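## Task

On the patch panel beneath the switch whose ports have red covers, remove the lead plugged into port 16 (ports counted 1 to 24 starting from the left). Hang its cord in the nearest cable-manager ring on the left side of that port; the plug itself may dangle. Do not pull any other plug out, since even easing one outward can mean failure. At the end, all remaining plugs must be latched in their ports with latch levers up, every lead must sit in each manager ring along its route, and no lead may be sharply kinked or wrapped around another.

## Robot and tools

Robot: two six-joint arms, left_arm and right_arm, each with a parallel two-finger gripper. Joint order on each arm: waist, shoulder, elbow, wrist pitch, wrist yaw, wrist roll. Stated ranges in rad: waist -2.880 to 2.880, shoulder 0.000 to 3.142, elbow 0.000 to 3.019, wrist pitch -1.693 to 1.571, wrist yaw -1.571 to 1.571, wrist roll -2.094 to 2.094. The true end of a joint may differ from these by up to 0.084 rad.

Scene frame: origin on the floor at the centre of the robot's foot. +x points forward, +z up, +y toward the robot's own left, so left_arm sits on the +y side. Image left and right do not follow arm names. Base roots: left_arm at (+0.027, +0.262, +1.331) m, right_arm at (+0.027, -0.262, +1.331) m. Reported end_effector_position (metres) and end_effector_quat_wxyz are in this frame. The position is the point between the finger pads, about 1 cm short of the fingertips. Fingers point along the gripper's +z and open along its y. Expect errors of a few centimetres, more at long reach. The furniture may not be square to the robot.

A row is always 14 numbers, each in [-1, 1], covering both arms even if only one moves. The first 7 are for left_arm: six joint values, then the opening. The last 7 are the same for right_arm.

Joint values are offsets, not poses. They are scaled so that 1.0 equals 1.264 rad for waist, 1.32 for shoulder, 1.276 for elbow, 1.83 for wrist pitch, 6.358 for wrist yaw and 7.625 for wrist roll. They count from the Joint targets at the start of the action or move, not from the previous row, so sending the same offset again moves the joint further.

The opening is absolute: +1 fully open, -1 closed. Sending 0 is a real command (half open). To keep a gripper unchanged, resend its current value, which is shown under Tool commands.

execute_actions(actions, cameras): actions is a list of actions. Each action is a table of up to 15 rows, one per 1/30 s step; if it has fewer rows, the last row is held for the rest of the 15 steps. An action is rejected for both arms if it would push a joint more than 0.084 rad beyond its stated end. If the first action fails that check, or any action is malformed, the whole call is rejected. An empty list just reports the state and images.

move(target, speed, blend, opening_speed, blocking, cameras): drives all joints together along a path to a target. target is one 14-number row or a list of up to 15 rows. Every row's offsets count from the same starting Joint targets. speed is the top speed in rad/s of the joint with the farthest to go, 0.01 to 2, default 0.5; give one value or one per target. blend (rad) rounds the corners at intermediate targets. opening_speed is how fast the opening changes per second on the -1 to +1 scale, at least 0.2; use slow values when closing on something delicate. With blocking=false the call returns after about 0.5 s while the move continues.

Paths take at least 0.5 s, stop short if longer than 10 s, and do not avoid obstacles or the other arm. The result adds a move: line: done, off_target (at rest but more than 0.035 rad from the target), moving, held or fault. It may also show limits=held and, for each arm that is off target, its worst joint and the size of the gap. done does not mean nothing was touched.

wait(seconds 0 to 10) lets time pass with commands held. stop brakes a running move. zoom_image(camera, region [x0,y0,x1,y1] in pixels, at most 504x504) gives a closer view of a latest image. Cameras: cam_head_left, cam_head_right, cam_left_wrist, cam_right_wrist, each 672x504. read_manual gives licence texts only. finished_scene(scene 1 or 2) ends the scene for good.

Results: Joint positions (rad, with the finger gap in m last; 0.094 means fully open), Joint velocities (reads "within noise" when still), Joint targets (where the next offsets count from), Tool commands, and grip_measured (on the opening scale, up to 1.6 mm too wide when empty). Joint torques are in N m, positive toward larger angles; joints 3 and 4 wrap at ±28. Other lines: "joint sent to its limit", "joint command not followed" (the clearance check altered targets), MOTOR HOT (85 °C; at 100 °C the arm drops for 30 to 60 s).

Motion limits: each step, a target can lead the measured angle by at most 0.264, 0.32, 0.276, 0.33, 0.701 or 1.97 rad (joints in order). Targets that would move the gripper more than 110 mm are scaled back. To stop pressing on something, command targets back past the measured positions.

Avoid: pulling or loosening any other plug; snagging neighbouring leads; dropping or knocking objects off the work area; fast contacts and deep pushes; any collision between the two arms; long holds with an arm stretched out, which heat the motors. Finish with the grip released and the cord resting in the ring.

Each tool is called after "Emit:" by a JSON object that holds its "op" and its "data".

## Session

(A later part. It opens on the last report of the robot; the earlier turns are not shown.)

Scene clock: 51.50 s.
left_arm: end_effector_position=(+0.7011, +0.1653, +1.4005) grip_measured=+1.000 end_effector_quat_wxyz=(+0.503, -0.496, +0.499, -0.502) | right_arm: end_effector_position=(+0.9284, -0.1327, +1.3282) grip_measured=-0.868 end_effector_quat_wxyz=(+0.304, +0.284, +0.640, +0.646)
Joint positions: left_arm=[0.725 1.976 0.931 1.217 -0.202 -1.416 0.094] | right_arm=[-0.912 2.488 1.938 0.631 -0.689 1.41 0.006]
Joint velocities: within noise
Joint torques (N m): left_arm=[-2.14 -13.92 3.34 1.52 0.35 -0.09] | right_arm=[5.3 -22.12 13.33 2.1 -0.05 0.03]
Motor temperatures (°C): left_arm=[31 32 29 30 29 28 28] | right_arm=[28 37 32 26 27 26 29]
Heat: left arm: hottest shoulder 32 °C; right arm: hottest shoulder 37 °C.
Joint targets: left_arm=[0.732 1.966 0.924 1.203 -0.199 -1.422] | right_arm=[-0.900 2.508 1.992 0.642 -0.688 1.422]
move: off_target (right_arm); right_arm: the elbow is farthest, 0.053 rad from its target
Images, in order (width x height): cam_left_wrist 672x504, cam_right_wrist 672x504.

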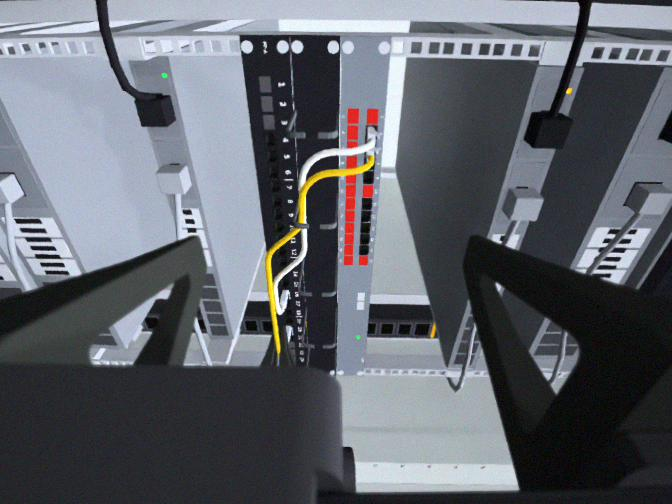

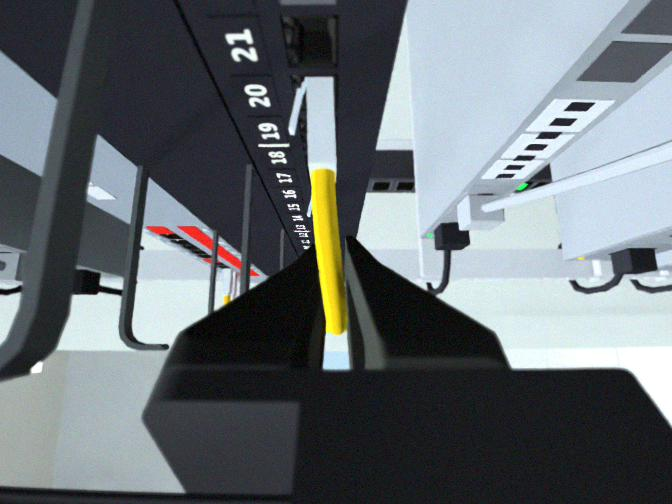

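Emit:
{"op": "move", "data": {"target": [0,0,0,0,0,0,1,-0.001,0.0152,-0.0033,0.0109,0,0,-0.88], "speed": 0.1, "cameras": ["cam_left_wrist","cam_right_wrist"]}}

Emit:
{"op": "zoom_image", "data": {"camera": "cam_left_wrist", "region": [230, 230, 390, 390]}}

Emit:
{"op": "zoom_image", "data": {"camera": "cam_right_wrist", "region": [240, 60, 440, 340]}}

Scene clock: 52.73 s.
left_arm: end_effector_position=(+0.7011, +0.1653, +1.4005) grip_measured=+1.000 end_effector_quat_wxyz=(+0.503, -0.496, +0.499, -0.502) | right_arm: end_effector_position=(+0.9282, -0.1324, +1.3260) grip_measured=-0.877 end_effector_quat_wxyz=(+0.310, +0.280, +0.637, +0.648)
Joint positions: left_arm=[0.725 1.976 0.931 1.217 -0.202 -1.416 0.094] | right_arm=[-0.912 2.498 1.942 0.654 -0.689 1.41 0.006]
Joint velocities: within noise
Joint torques (N m): left_arm=[-2.2 -13.51 3.54 1.48 0.36 -0.08] | right_arm=[5.48 -21.25 12.66 2.07 -0.04 0]
Motor temperatures (°C): left_arm=[31 32 29 30 29 28 28] | right_arm=[28 37 32 26 27 26 29]
Heat: left arm: hottest shoulder 32 °C; right arm: hottest shoulder 37 °C.
Joint targets: left_arm=[0.732 1.966 0.924 1.203 -0.199 -1.422] | right_arm=[-0.901 2.529 1.988 0.663 -0.688 1.422]
move: off_target (right_arm); right_arm: the elbow is farthest, 0.045 rad from its target
Images, in order (width x height): cam_left_wrist 672x504, cam_right_wrist 672x504.

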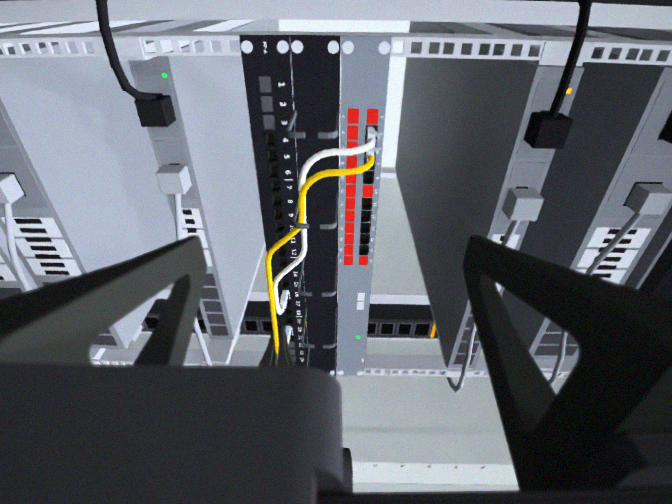

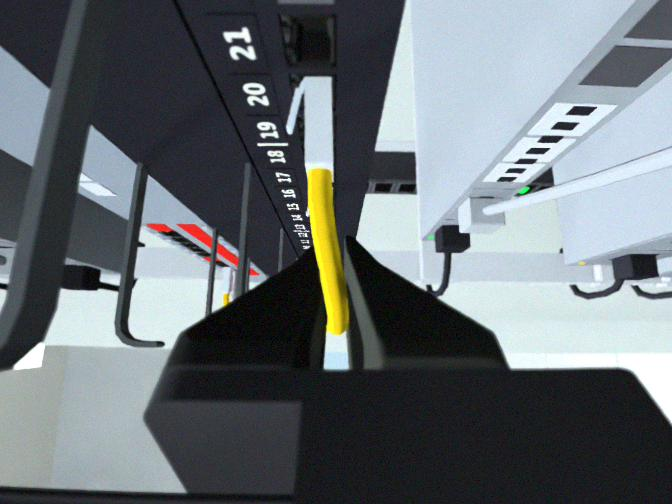

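Scaled by 3.150 from the camera's 672x504 image, which has a finer 960x720 frame.

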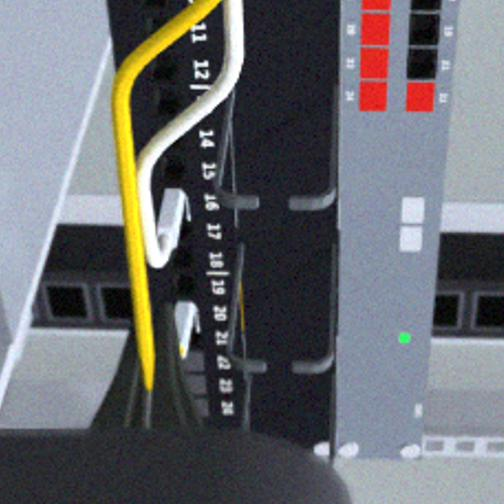

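Scaled by 1.800 from the camera's 672x504 image, which has a finer 960x720 frame.

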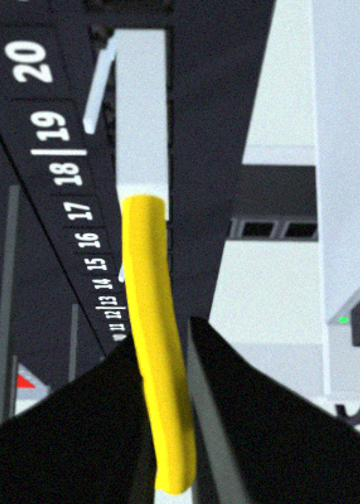

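Emit:
{"op": "move", "data": {"target": [0,0,0,0,0,0,1,-0.001,0.0091,-0.0157,-0.0055,0,0,-0.88], "speed": 0.1, "cameras": ["cam_left_wrist","cam_right_wrist"]}}

Emit:
{"op": "zoom_image", "data": {"camera": "cam_left_wrist", "region": [230, 230, 390, 390]}}

Emit:
{"op": "zoom_image", "data": {"camera": "cam_right_wrist", "region": [240, 60, 440, 340]}}

Scene clock: 53.80 s.
left_arm: end_effector_position=(+0.7011, +0.1653, +1.4005) grip_measured=+1.000 end_effector_quat_wxyz=(+0.503, -0.496, +0.499, -0.502) | right_arm: end_effector_position=(+0.9278, -0.1322, +1.3238) grip_measured=-0.877 end_effector_quat_wxyz=(+0.309, +0.280, +0.637, +0.648)
Joint positions: left_arm=[0.725 1.976 0.931 1.217 -0.202 -1.416 0.094] | right_arm=[-0.912 2.501 1.942 0.655 -0.689 1.41 0.006]
Joint velocities: within noise
Joint torques (N m): left_arm=[-2.26 -14.1 3.34 1.48 0.37 -0.11] | right_arm=[5.13 -20.37 10.89 1.63 -0.06 -0.01]
Motor temperatures (°C): left_arm=[31 32 29 30 29 28 28] | right_arm=[28 37 33 26 27 26 29]
Heat: left arm: hottest shoulder 32 °C; right arm: hottest shoulder 37 °C.
Joint targets: left_arm=[0.732 1.966 0.924 1.203 -0.199 -1.422] | right_arm=[-0.902 2.541 1.967 0.652 -0.688 1.422]
move: off_target (right_arm); right_arm: the shoulder is farthest, 0.040 rad from its target
Images, in order (width x height): cam_left_wrist 672x504, cam_right_wrist 672x504.

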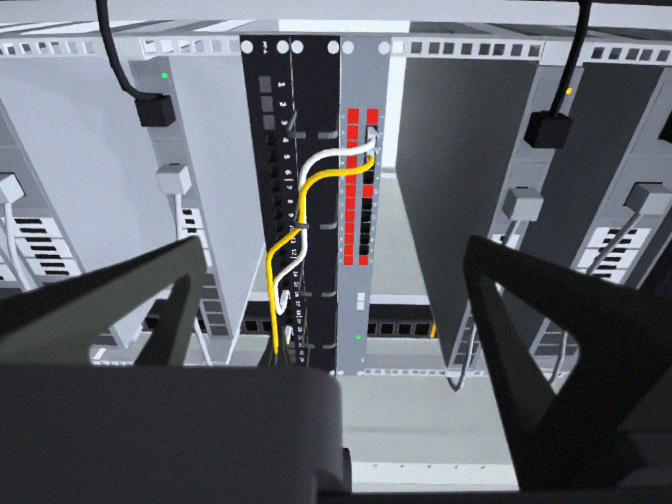

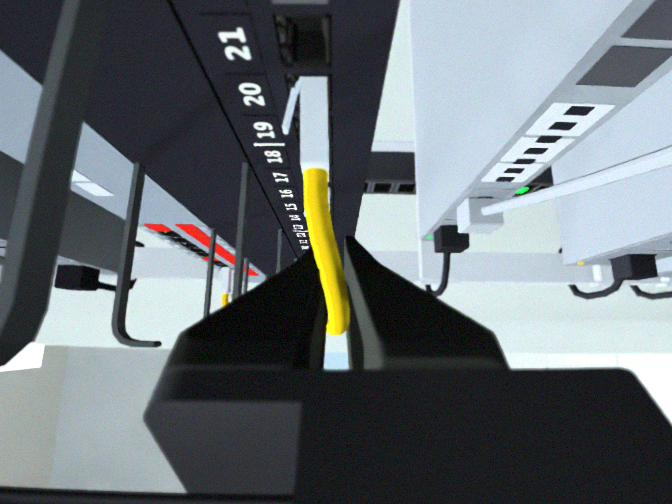

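Scaled by 3.150 from the camera's 672x504 image, which has a finer 960x720 frame.

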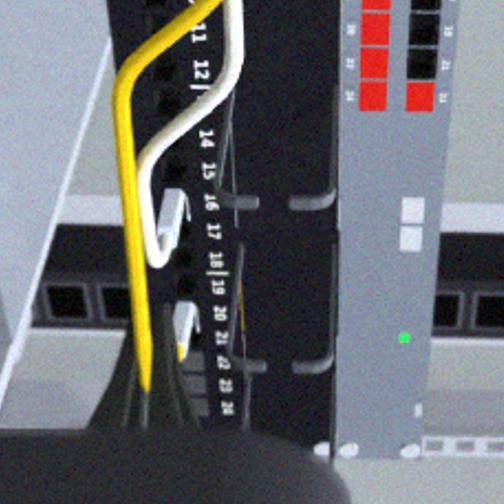

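Scaled by 1.800 from the camera's 672x504 image, which has a finer 960x720 frame.

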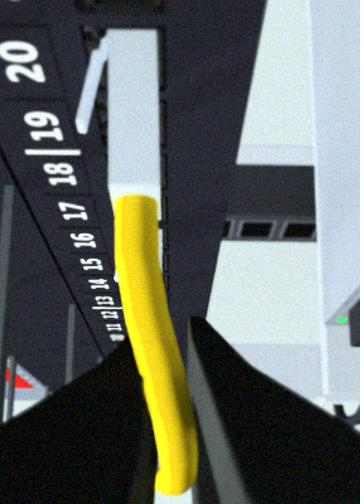

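Emit:
{"op": "move", "data": {"target": [0,0,0,0,0,0,1,-0.001,0.0076,-0.0235,0.0,0,0,-0.88], "speed": 0.1, "cameras": ["cam_left_wrist","cam_right_wrist"]}}

Emit:
{"op": "zoom_image", "data": {"camera": "cam_left_wrist", "region": [230, 230, 390, 390]}}

Emit:
{"op": "zoom_image", "data": {"camera": "cam_right_wrist", "region": [240, 60, 440, 340]}}

Scene clock: 54.80 s.
left_arm: end_effector_position=(+0.7011, +0.1653, +1.4005) grip_measured=+1.000 end_effector_quat_wxyz=(+0.503, -0.496, +0.499, -0.502) | right_arm: end_effector_position=(+0.9275, -0.1319, +1.3218) grip_measured=-0.877 end_effector_quat_wxyz=(+0.308, +0.281, +0.638, +0.647)
Joint positions: left_arm=[0.725 1.976 0.931 1.217 -0.202 -1.416 0.094] | right_arm=[-0.912 2.503 1.942 0.655 -0.689 1.41 0.006]
Joint velocities: within noise
Joint torques (N m): left_arm=[-2.37 -13.8 3.23 1.4 0.36 -0.06] | right_arm=[5.13 -20.13 8.27 1.57 -0.03 0.02]
Motor temperatures (°C): left_arm=[31 32 29 30 29 28 28] | right_arm=[28 37 33 26 27 26 29]
Heat: left arm: hottest shoulder 32 °C; right arm: hottest shoulder 37 °C.
Joint targets: left_arm=[0.732 1.966 0.924 1.203 -0.199 -1.422] | right_arm=[-0.903 2.551 1.937 0.652 -0.688 1.422]
move: off_target (right_arm); right_arm: the shoulder is farthest, 0.048 rad from its target
Images, in order (width x height): cam_left_wrist 672x504, cam_right_wrist 672x504.

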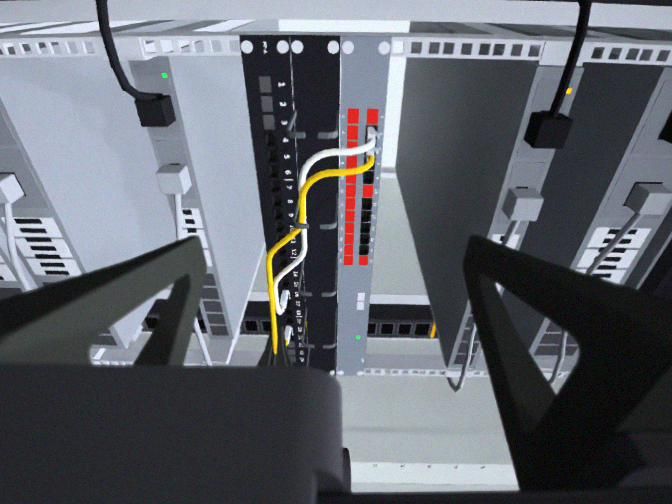

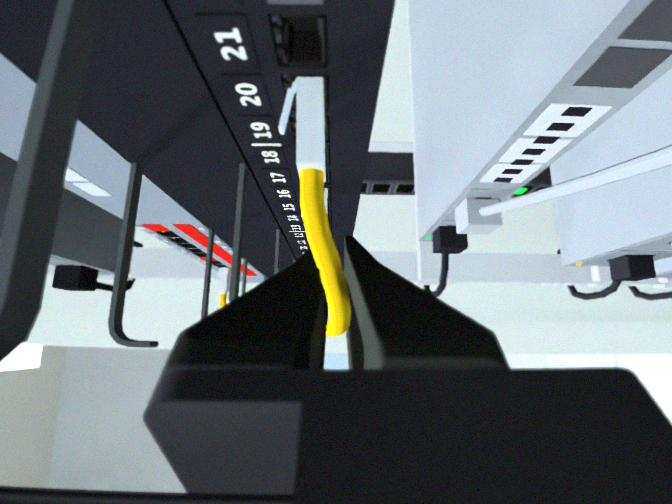

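Scaled by 3.150 from the camera's 672x504 image, which has a finer 960x720 frame.

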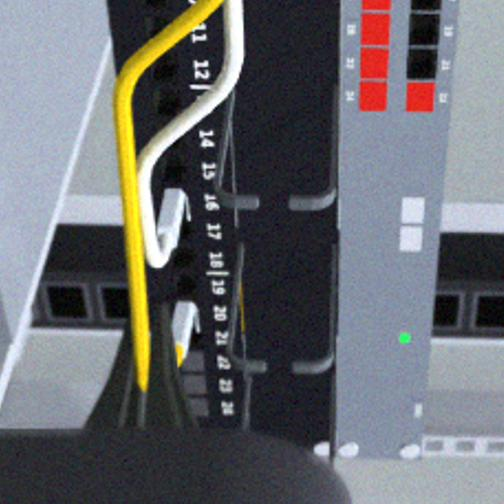

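Scaled by 1.800 from the camera's 672x504 image, which has a finer 960x720 frame.

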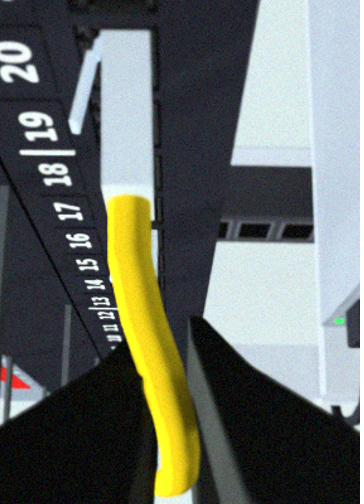

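Emit:
{"op": "move", "data": {"target": [0,0,0,0,0,0,1,-0.001,0.0152,-0.0235,0.0055,0,0,-0.88], "speed": 0.1, "cameras": ["cam_left_wrist","cam_right_wrist"]}}

Emit:
{"op": "zoom_image", "data": {"camera": "cam_left_wrist", "region": [230, 230, 390, 390]}}

Emit:
{"op": "zoom_image", "data": {"camera": "cam_right_wrist", "region": [240, 60, 440, 340]}}

Scene clock: 57.07 s.
left_arm: end_effector_position=(+0.7011, +0.1653, +1.4005) grip_measured=+1.000 end_effector_quat_wxyz=(+0.503, -0.496, +0.499, -0.502) | right_arm: end_effector_position=(+0.9261, -0.1320, +1.3187) grip_measured=-0.877 end_effector_quat_wxyz=(+0.312, +0.280, +0.636, +0.648)
Joint positions: left_arm=[0.725 1.976 0.931 1.217 -0.202 -1.416 0.094] | right_arm=[-0.912 2.509 1.938 0.672 -0.686 1.41 0.006]
Joint velocities: within noise
Joint torques (N m): left_arm=[-1.96 -13.86 3.43 1.33 0.4 -0.1] | right_arm=[4.95 -18.73 5.96 1.29 -0.15 0.01]
Motor temperatures (°C): left_arm=[31 32 29 30 29 28 28] | right_arm=[28 37 33 26 27 26 29]
Heat: left arm: hottest shoulder 32 °C; right arm: hottest shoulder 37 °C.
Joint targets: left_arm=[0.732 1.966 0.924 1.203 -0.199 -1.422] | right_arm=[-0.905 2.571 1.907 0.662 -0.688 1.422]
move: off_target (right_arm); right_arm: the shoulder is farthest, 0.062 rad from its target
Images, in order (width x height): cam_left_wrist 672x504, cam_right_wrist 672x504.

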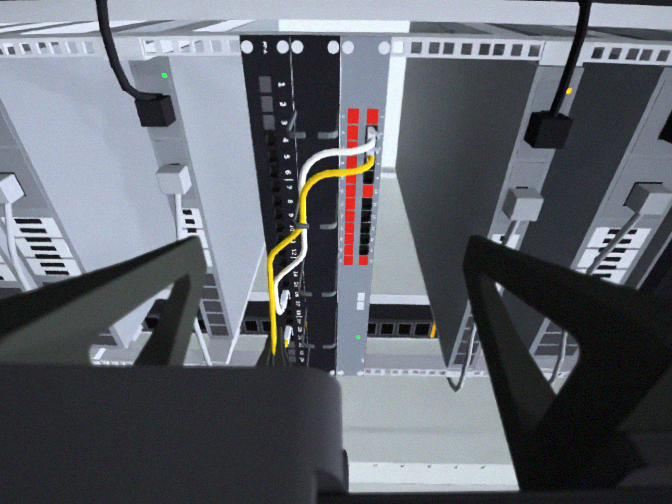

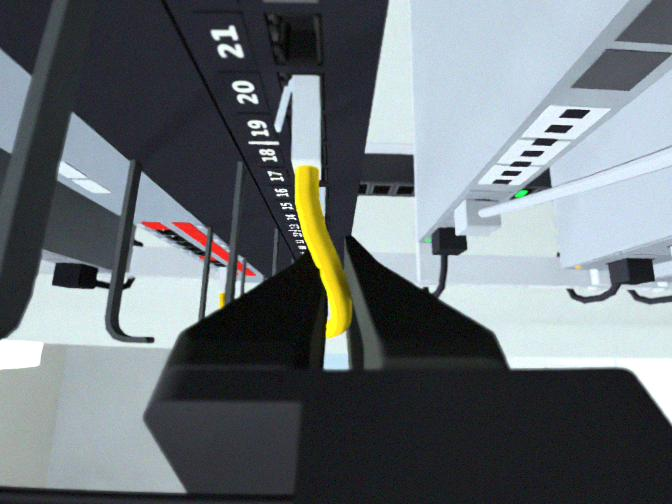

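Scaled by 3.150 from the camera's 672x504 image, which has a finer 960x720 frame.

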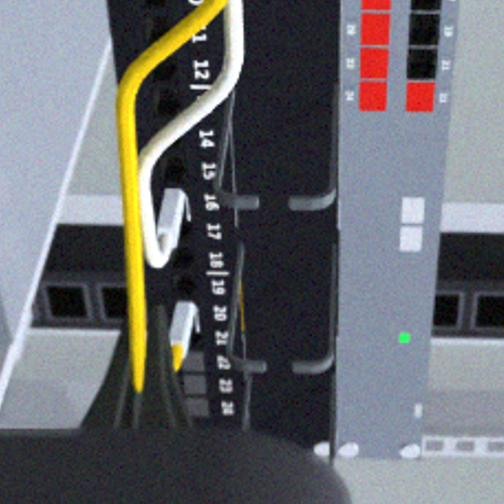

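Scaled by 1.800 from the camera's 672x504 image, which has a finer 960x720 frame.

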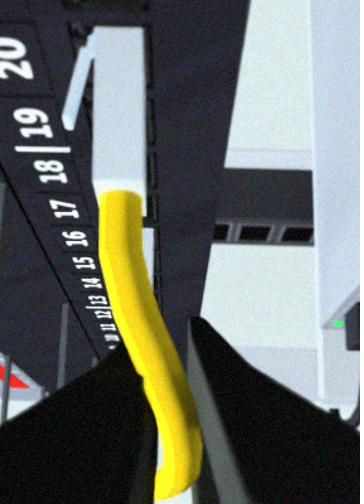

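Emit:
{"op": "move", "data": {"target": [0,0,0,0,0,0,1,-0.001,0.0152,-0.0235,0.0055,0,0,-0.88], "speed": 0.1, "cameras": ["cam_left_wrist","cam_right_wrist"]}}

Emit:
{"op": "zoom_image", "data": {"camera": "cam_left_wrist", "region": [250, 250, 330, 370]}}

Emit:
{"op": "zoom_image", "data": {"camera": "cam_right_wrist", "region": [240, 60, 440, 340]}}

Scene clock: 58.10 s.
left_arm: end_effector_position=(+0.7011, +0.1653, +1.4005) grip_measured=+1.000 end_effector_quat_wxyz=(+0.503, -0.496, +0.499, -0.502) | right_arm: end_effector_position=(+0.9211, -0.1314, +1.3110) grip_measured=-0.877 end_effector_quat_wxyz=(+0.312, +0.281, +0.636, +0.647)
Joint positions: left_arm=[0.725 1.976 0.931 1.217 -0.202 -1.416 0.094] | right_arm=[-0.912 2.512 1.92 0.693 -0.684 1.41 0.006]
Joint velocities: within noise
Joint torques (N m): left_arm=[-2.26 -13.86 3.44 1.46 0.4 -0.09] | right_arm=[4.89 -17.08 4.89 0.83 -0.22 0.01]
Motor temperatures (°C): left_arm=[31 32 29 30 29 28 28] | right_arm=[28 37 33 26 27 26 29]
Heat: left arm: hottest shoulder 32 °C; right arm: hottest shoulder 37 °C.
Joint targets: left_arm=[0.732 1.966 0.924 1.203 -0.199 -1.422] | right_arm=[-0.906 2.591 1.878 0.672 -0.687 1.422]
move: off_target (right_arm); right_arm: the shoulder is farthest, 0.079 rad from its target
Images, in order (width x height): cam_left_wrist 672x504, cam_right_wrist 672x504.

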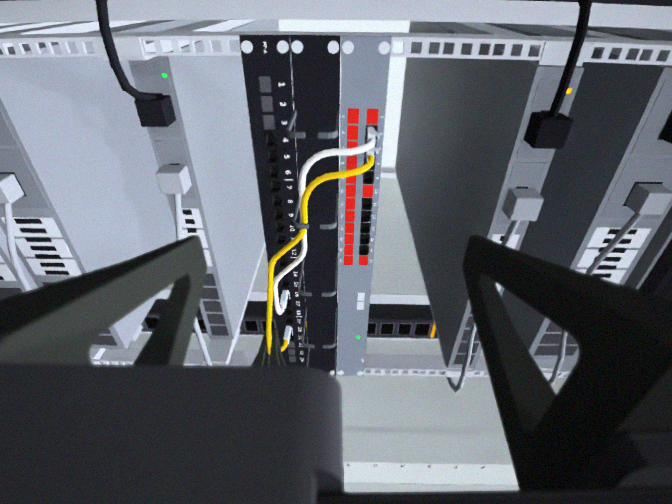

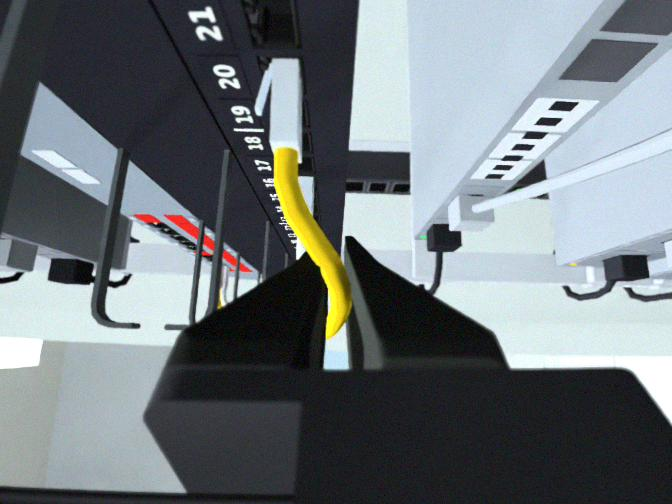

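Scaled by 4.200 from the camera's 672x504 image, which has a finer 960x720 frame.

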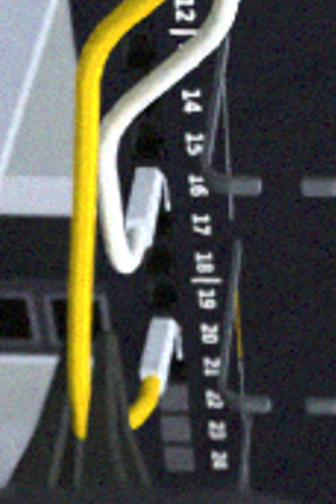

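Scaled by 1.800 from the camera's 672x504 image, which has a finer 960x720 frame.

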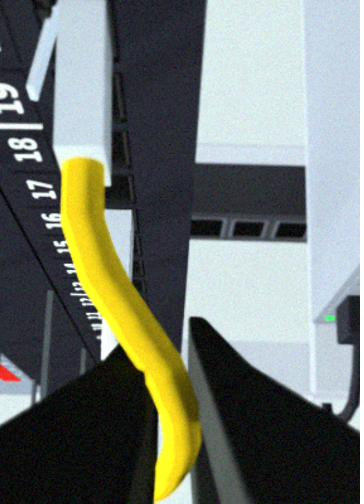

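Emit:
{"op": "move", "data": {"target": [-0.1148,0.3621,0.6677,-0.2115,0.0451,0.002,-0.6,0,0,0,0,0,0,-0.88], "speed": 0.5}}

Emit:
{"op": "zoom_image", "data": {"camera": "cam_left_wrist", "region": [200, 100, 480, 380]}}

Emit:
{"op": "zoom_image", "data": {"camera": "cam_right_wrist", "region": [200, 60, 480, 340]}}

Scene clock: 63.57 s.
left_arm: end_effector_position=(+0.8687, -0.0500, +1.3619) grip_measured=-0.597 end_effector_quat_wxyz=(+0.394, -0.375, +0.578, -0.609) | right_arm: end_effector_position=(+0.9209, -0.1314, +1.3109) grip_measured=-0.877 end_effector_quat_wxyz=(+0.312, +0.281, +0.636, +0.647)
Joint positions: left_arm=[0.59 2.414 1.732 0.831 0.084 -1.413 0.019] | right_arm=[-0.912 2.512 1.919 0.694 -0.684 1.41 0.006]
Joint velocities: within noise
Joint torques (N m): left_arm=[-4.25 -17.26 9.46 1.43 0.38 0.08] | right_arm=[4.72 -17.03 4.88 0.77 -0.21 0.02]
Motor temperatures (°C): left_arm=[31 32 29 30 29 28 28] | right_arm=[28 36 33 26 27 26 29]
Heat: left arm: hottest shoulder 32 °C; right arm: hottest shoulder 36 °C.
Joint targets: left_arm=[0.587 2.444 1.776 0.816 0.087 -1.407] | right_arm=[-0.906 2.591 1.877 0.673 -0.687 1.422]
move: off_target (left_arm, right_arm); left_arm: the elbow is farthest, 0.044 rad from its target; right_arm: the shoulder is farthest, 0.079 rad from its target

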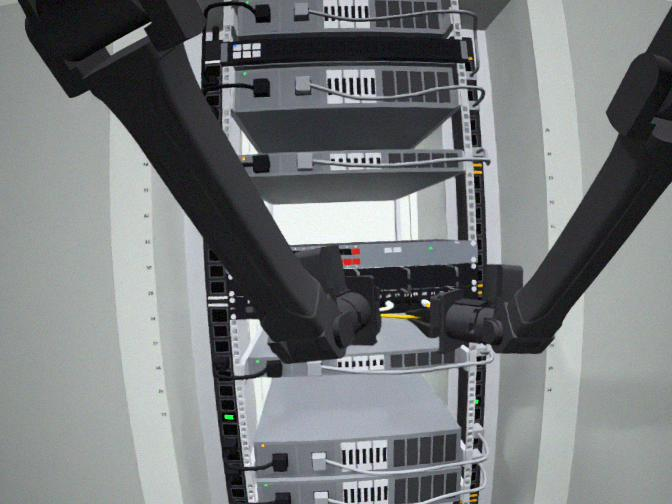

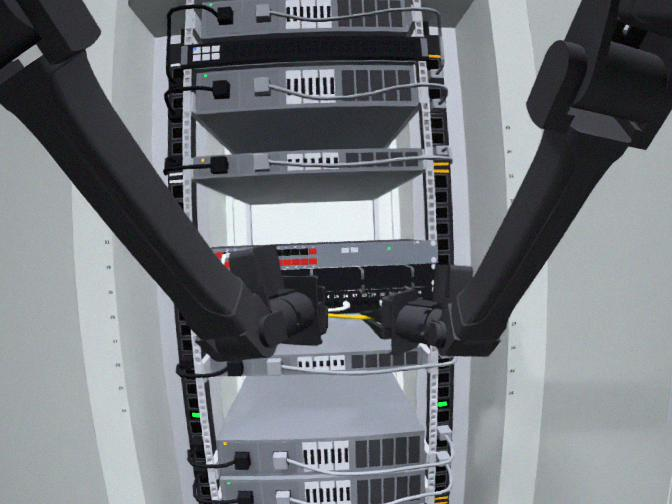

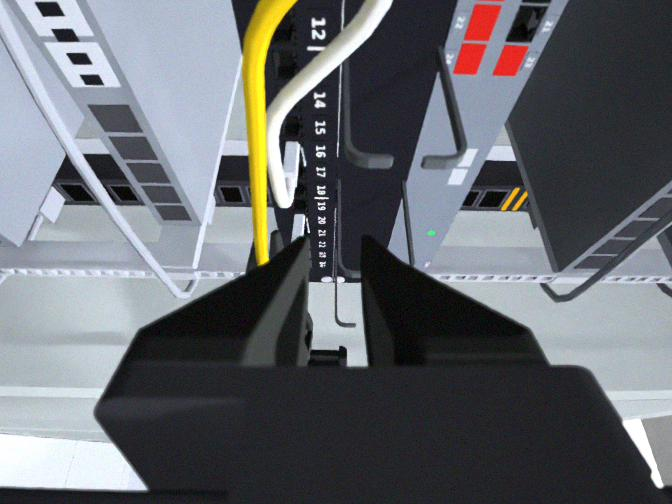

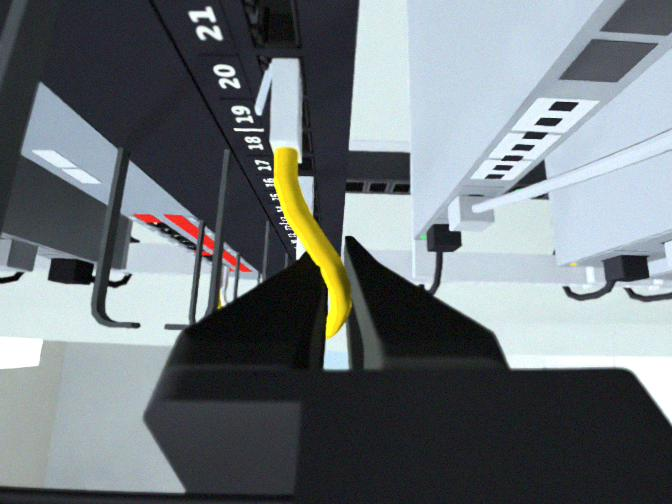

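Scaled by 1.800 from the camera's 672x504 image, which has a finer 960x720 frame.

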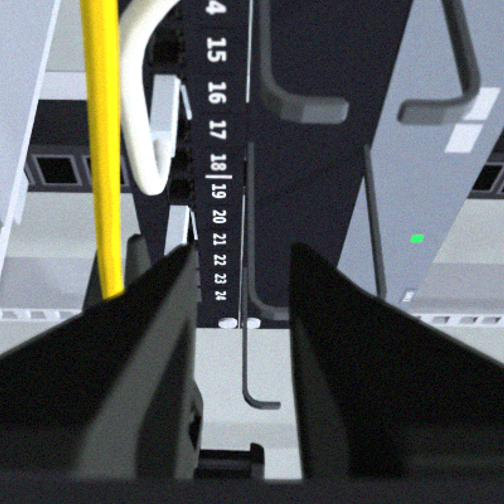

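Scaled by 1.800 from the camera's 672x504 image, which has a finer 960x720 frame.

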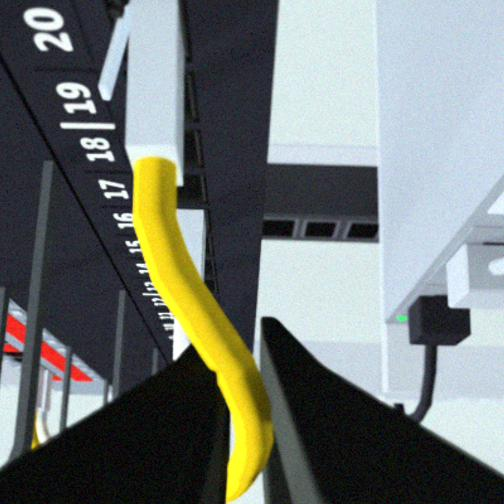

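Emit:
{"op": "move", "data": {"target": [-0.0066,0.0913,0.1913,-0.0975,0,0.0008,-0.6,0,0,0,0,0,0,-0.88], "speed": 0.2, "cameras": ["cam_left_wrist","cam_right_wrist","cam_head_right"]}}

Emit:
{"op": "zoom_image", "data": {"camera": "cam_left_wrist", "region": [200, 60, 480, 340]}}

Emit:
{"op": "zoom_image", "data": {"camera": "cam_right_wrist", "region": [200, 60, 480, 340]}}

Scene clock: 66.30 s.
left_arm: end_effector_position=(+0.9126, -0.0719, +1.3464) grip_measured=-0.597 end_effector_quat_wxyz=(+0.382, -0.380, +0.595, -0.596) | right_arm: end_effector_position=(+0.9208, -0.1314, +1.3102) grip_measured=-0.877 end_effector_quat_wxyz=(+0.312, +0.281, +0.636, +0.647)
Joint positions: left_arm=[0.587 2.528 1.973 0.654 0.085 -1.407 0.019] | right_arm=[-0.912 2.513 1.919 0.694 -0.684 1.41 0.006]
Joint velocities: within noise
Joint torques (N m): left_arm=[-5.6 -18.67 10.26 1.46 0.36 0.01] | right_arm=[4.84 -17.14 4.85 0.75 -0.24 0.02]
Motor temperatures (°C): left_arm=[31 33 30 30 29 28 28] | right_arm=[28 36 32 25 27 26 29]
Heat: left arm: hottest shoulder 33 °C; right arm: hottest shoulder 36 °C.
Joint targets: left_arm=[0.578 2.564 2.020 0.637 0.088 -1.401] | right_arm=[-0.906 2.591 1.877 0.673 -0.687 1.422]
move: off_target (left_arm, right_arm); left_arm: the elbow is farthest, 0.047 rad from its target; right_arm: the shoulder is farthest, 0.078 rad from its target
Images, in order (width x height): cam_head_right 672x504, cam_left_wrist 672x504, cam_right_wrist 672x504.

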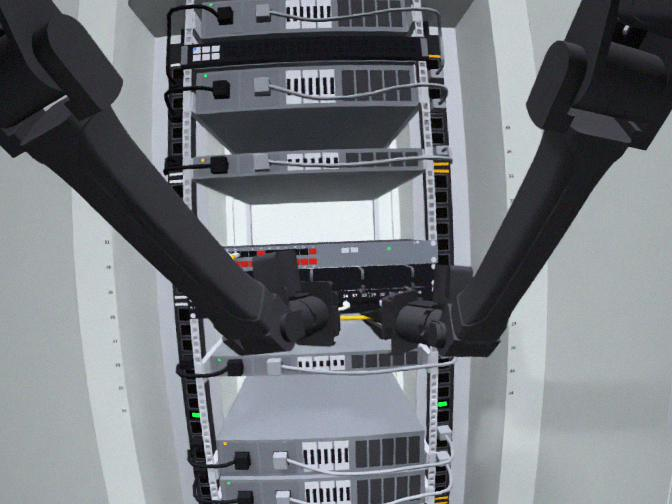

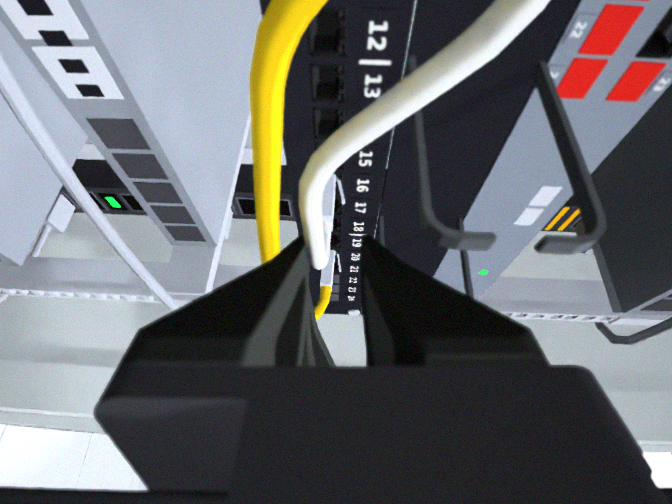

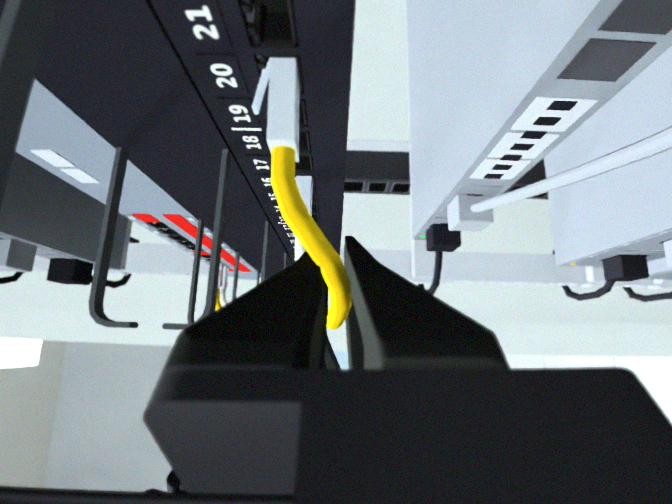

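Scaled by 1.800 from the camera's 672x504 image, which has a finer 960x720 frame.

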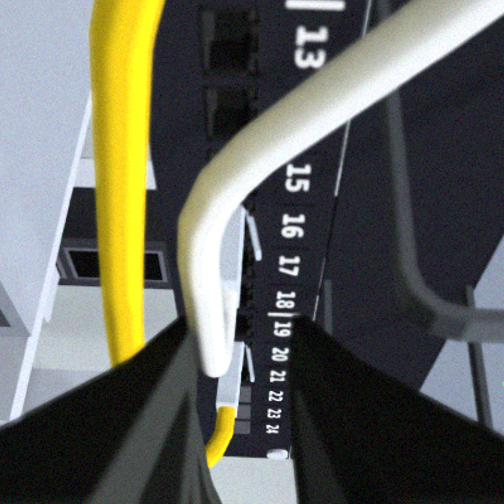

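Scaled by 1.800 from the camera's 672x504 image, which has a finer 960x720 frame.

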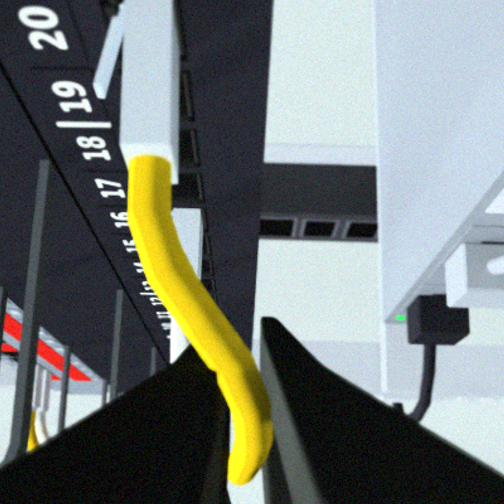

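Emit:
{"op": "move", "data": {"target": [-0.0047,0.0541,0.1189,-0.0466,-0.0004,0,-0.57,0,0,0,0,0,0,-0.88], "speed": 0.12, "cameras": ["cam_left_wrist","cam_right_wrist","cam_head_left"]}}

Emit:
{"op": "zoom_image", "data": {"camera": "cam_left_wrist", "region": [200, 60, 480, 340]}}

Emit:
{"op": "zoom_image", "data": {"camera": "cam_right_wrist", "region": [200, 100, 400, 300]}}

Scene clock: 70.10 s.
left_arm: end_effector_position=(+0.9340, -0.0885, +1.3481) grip_measured=-0.573 end_effector_quat_wxyz=(+0.380, -0.377, +0.596, -0.598) | right_arm: end_effector_position=(+0.9208, -0.1314, +1.3102) grip_measured=-0.877 end_effector_quat_wxyz=(+0.312, +0.281, +0.636, +0.647)
Joint positions: left_arm=[0.578 2.596 2.123 0.57 0.085 -1.405 0.02] | right_arm=[-0.912 2.513 1.919 0.694 -0.684 1.41 0.006]
Joint velocities: within noise
Joint torques (N m): left_arm=[-5.25 -19.25 10.69 1.48 0.27 0.03] | right_arm=[4.66 -17.2 4.89 0.69 -0.23 0.01]
Motor temperatures (°C): left_arm=[31 33 30 29 29 28 28] | right_arm=[28 36 32 25 27 26 29]
Heat: left arm: hottest shoulder 33 °C; right arm: hottest shoulder 36 °C.
Joint targets: left_arm=[0.573 2.636 2.172 0.552 0.085 -1.401] | right_arm=[-0.906 2.591 1.877 0.673 -0.687 1.422]
move: off_target (left_arm, right_arm); left_arm: the elbow is farthest, 0.048 rad from its target; right_arm: the shoulder is farthest, 0.078 rad from its target
Images, in order (width x height): cam_head_left 672x504, cam_left_wrist 672x504, cam_right_wrist 672x504.

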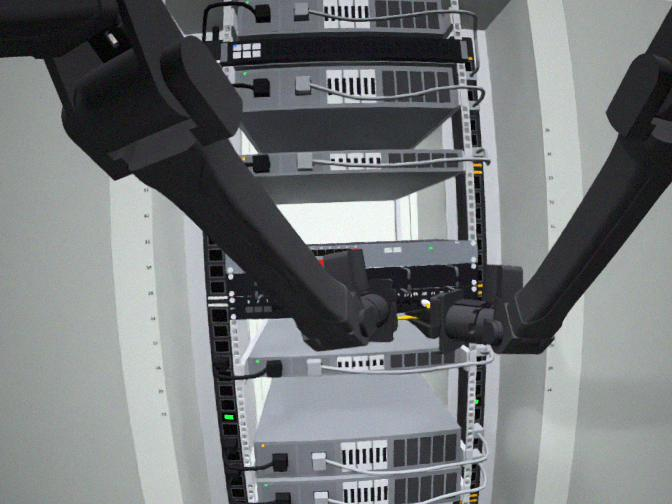

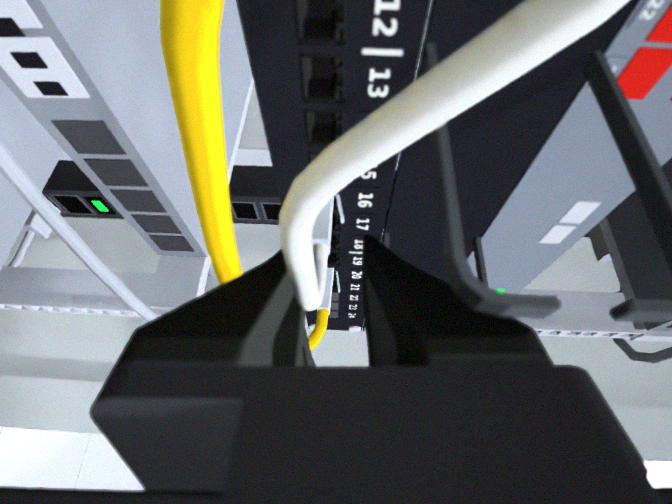

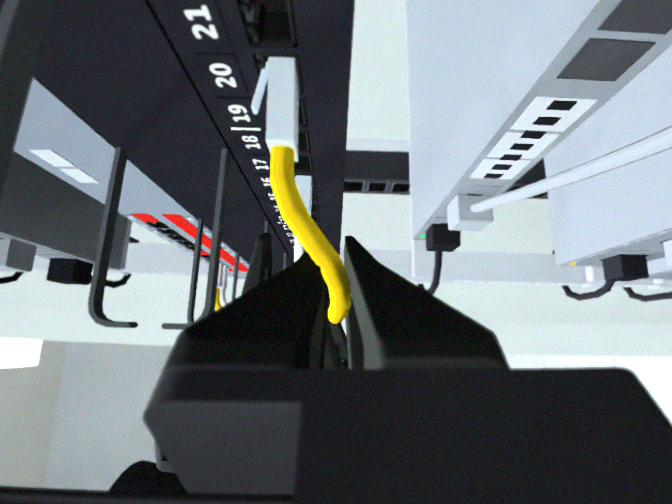

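Scaled by 1.800 from the camera's 672x504 image, which has a finer 960x720 frame.

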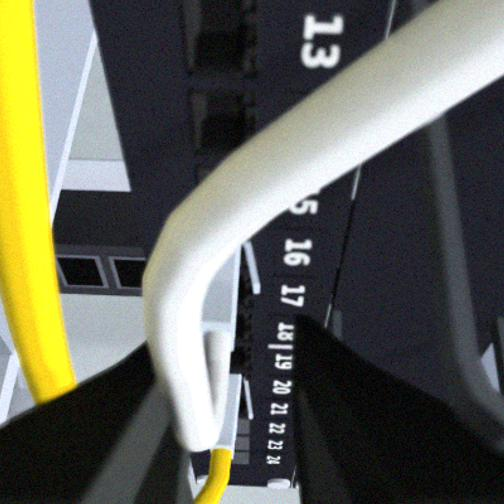

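Scaled by 2.520 from the camera's 672x504 image, which has a finer 960x720 frame.

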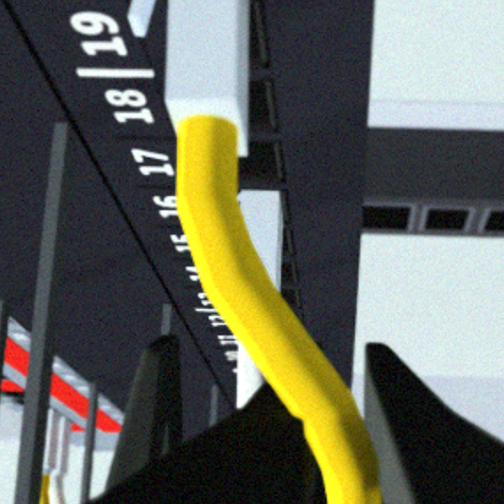

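Emit:
{"op": "zoom_image", "data": {"camera": "cam_left_wrist", "region": [260, 180, 400, 360]}}

Scaled by 2.800 from the camera's 672x504 image, which has a finer 960x720 frame.

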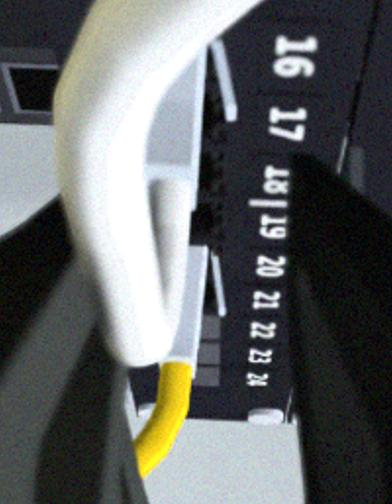

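Emit:
{"op": "move", "data": {"target": [0.0004,0.042,0.0942,-0.037,-0.0008,0,-0.57,0,0,0,0,0,0,-0.88], "speed": 0.12, "cameras": ["cam_left_wrist","cam_right_wrist"]}}

Emit:
{"op": "zoom_image", "data": {"camera": "cam_left_wrist", "region": [260, 180, 400, 360]}}

Emit:
{"op": "zoom_image", "data": {"camera": "cam_right_wrist", "region": [200, 100, 400, 300]}}

Scene clock: 74.87 s.
left_arm: end_effector_position=(+0.9495, -0.0976, +1.3492) grip_measured=-0.573 end_effector_quat_wxyz=(+0.379, -0.376, +0.598, -0.598) | right_arm: end_effector_position=(+0.9207, -0.1313, +1.3099) grip_measured=-0.877 end_effector_quat_wxyz=(+0.312, +0.281, +0.636, +0.647)
Joint positions: left_arm=[0.575 2.649 2.242 0.502 0.084 -1.403 0.02] | right_arm=[-0.912 2.513 1.919 0.694 -0.684 1.41 0.006]
Joint velocities: within noise
Joint torques (N m): left_arm=[-5.19 -19.72 11.04 1.29 0.05 0] | right_arm=[4.89 -17.26 4.85 0.73 -0.24 0]
Motor temperatures (°C): left_arm=[31 34 31 29 29 28 28] | right_arm=[28 36 32 25 27 26 29]
Heat: left arm: hottest shoulder 34 °C; right arm: hottest shoulder 36 °C.
Joint targets: left_arm=[0.573 2.691 2.292 0.485 0.080 -1.401] | right_arm=[-0.906 2.591 1.877 0.673 -0.687 1.422]
move: off_target (left_arm, right_arm); left_arm: the elbow is farthest, 0.050 rad from its target; right_arm: the shoulder is farthest, 0.078 rad from its target
Images, in order (width x height): cam_left_wrist 672x504, cam_right_wrist 672x504.

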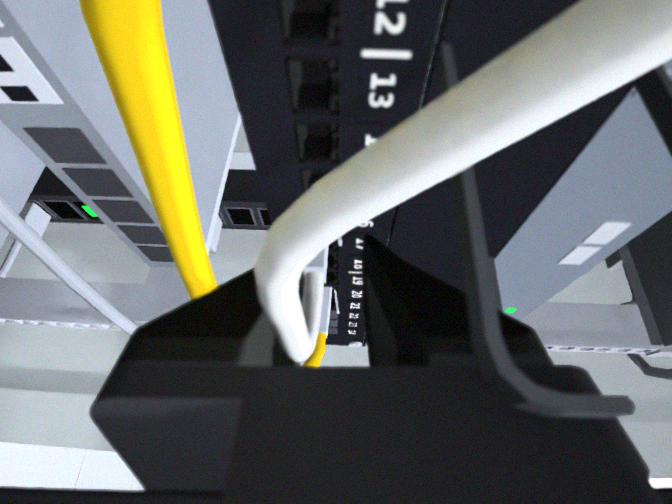

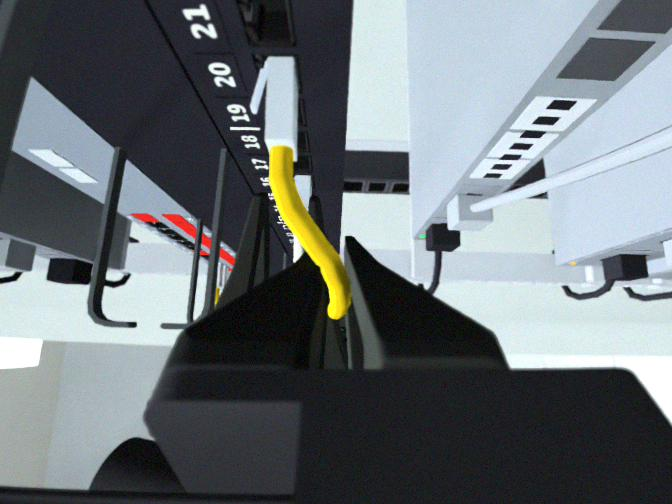

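Scaled by 2.800 from the camera's 672x504 image, which has a finer 960x720 frame.

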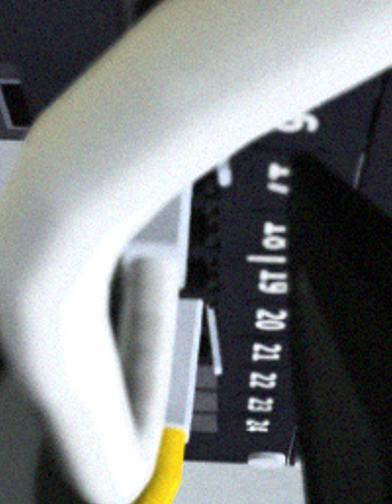

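Scaled by 2.520 from the camera's 672x504 image, which has a finer 960x720 frame.

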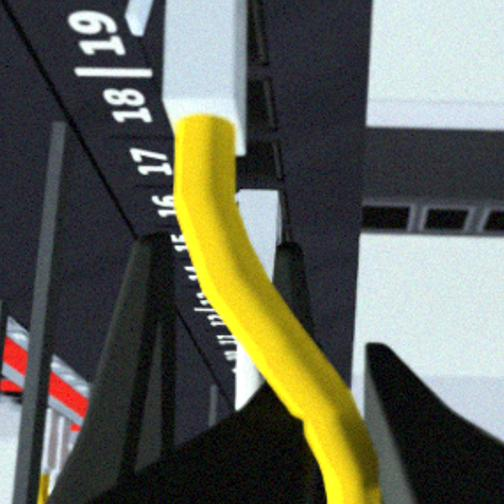

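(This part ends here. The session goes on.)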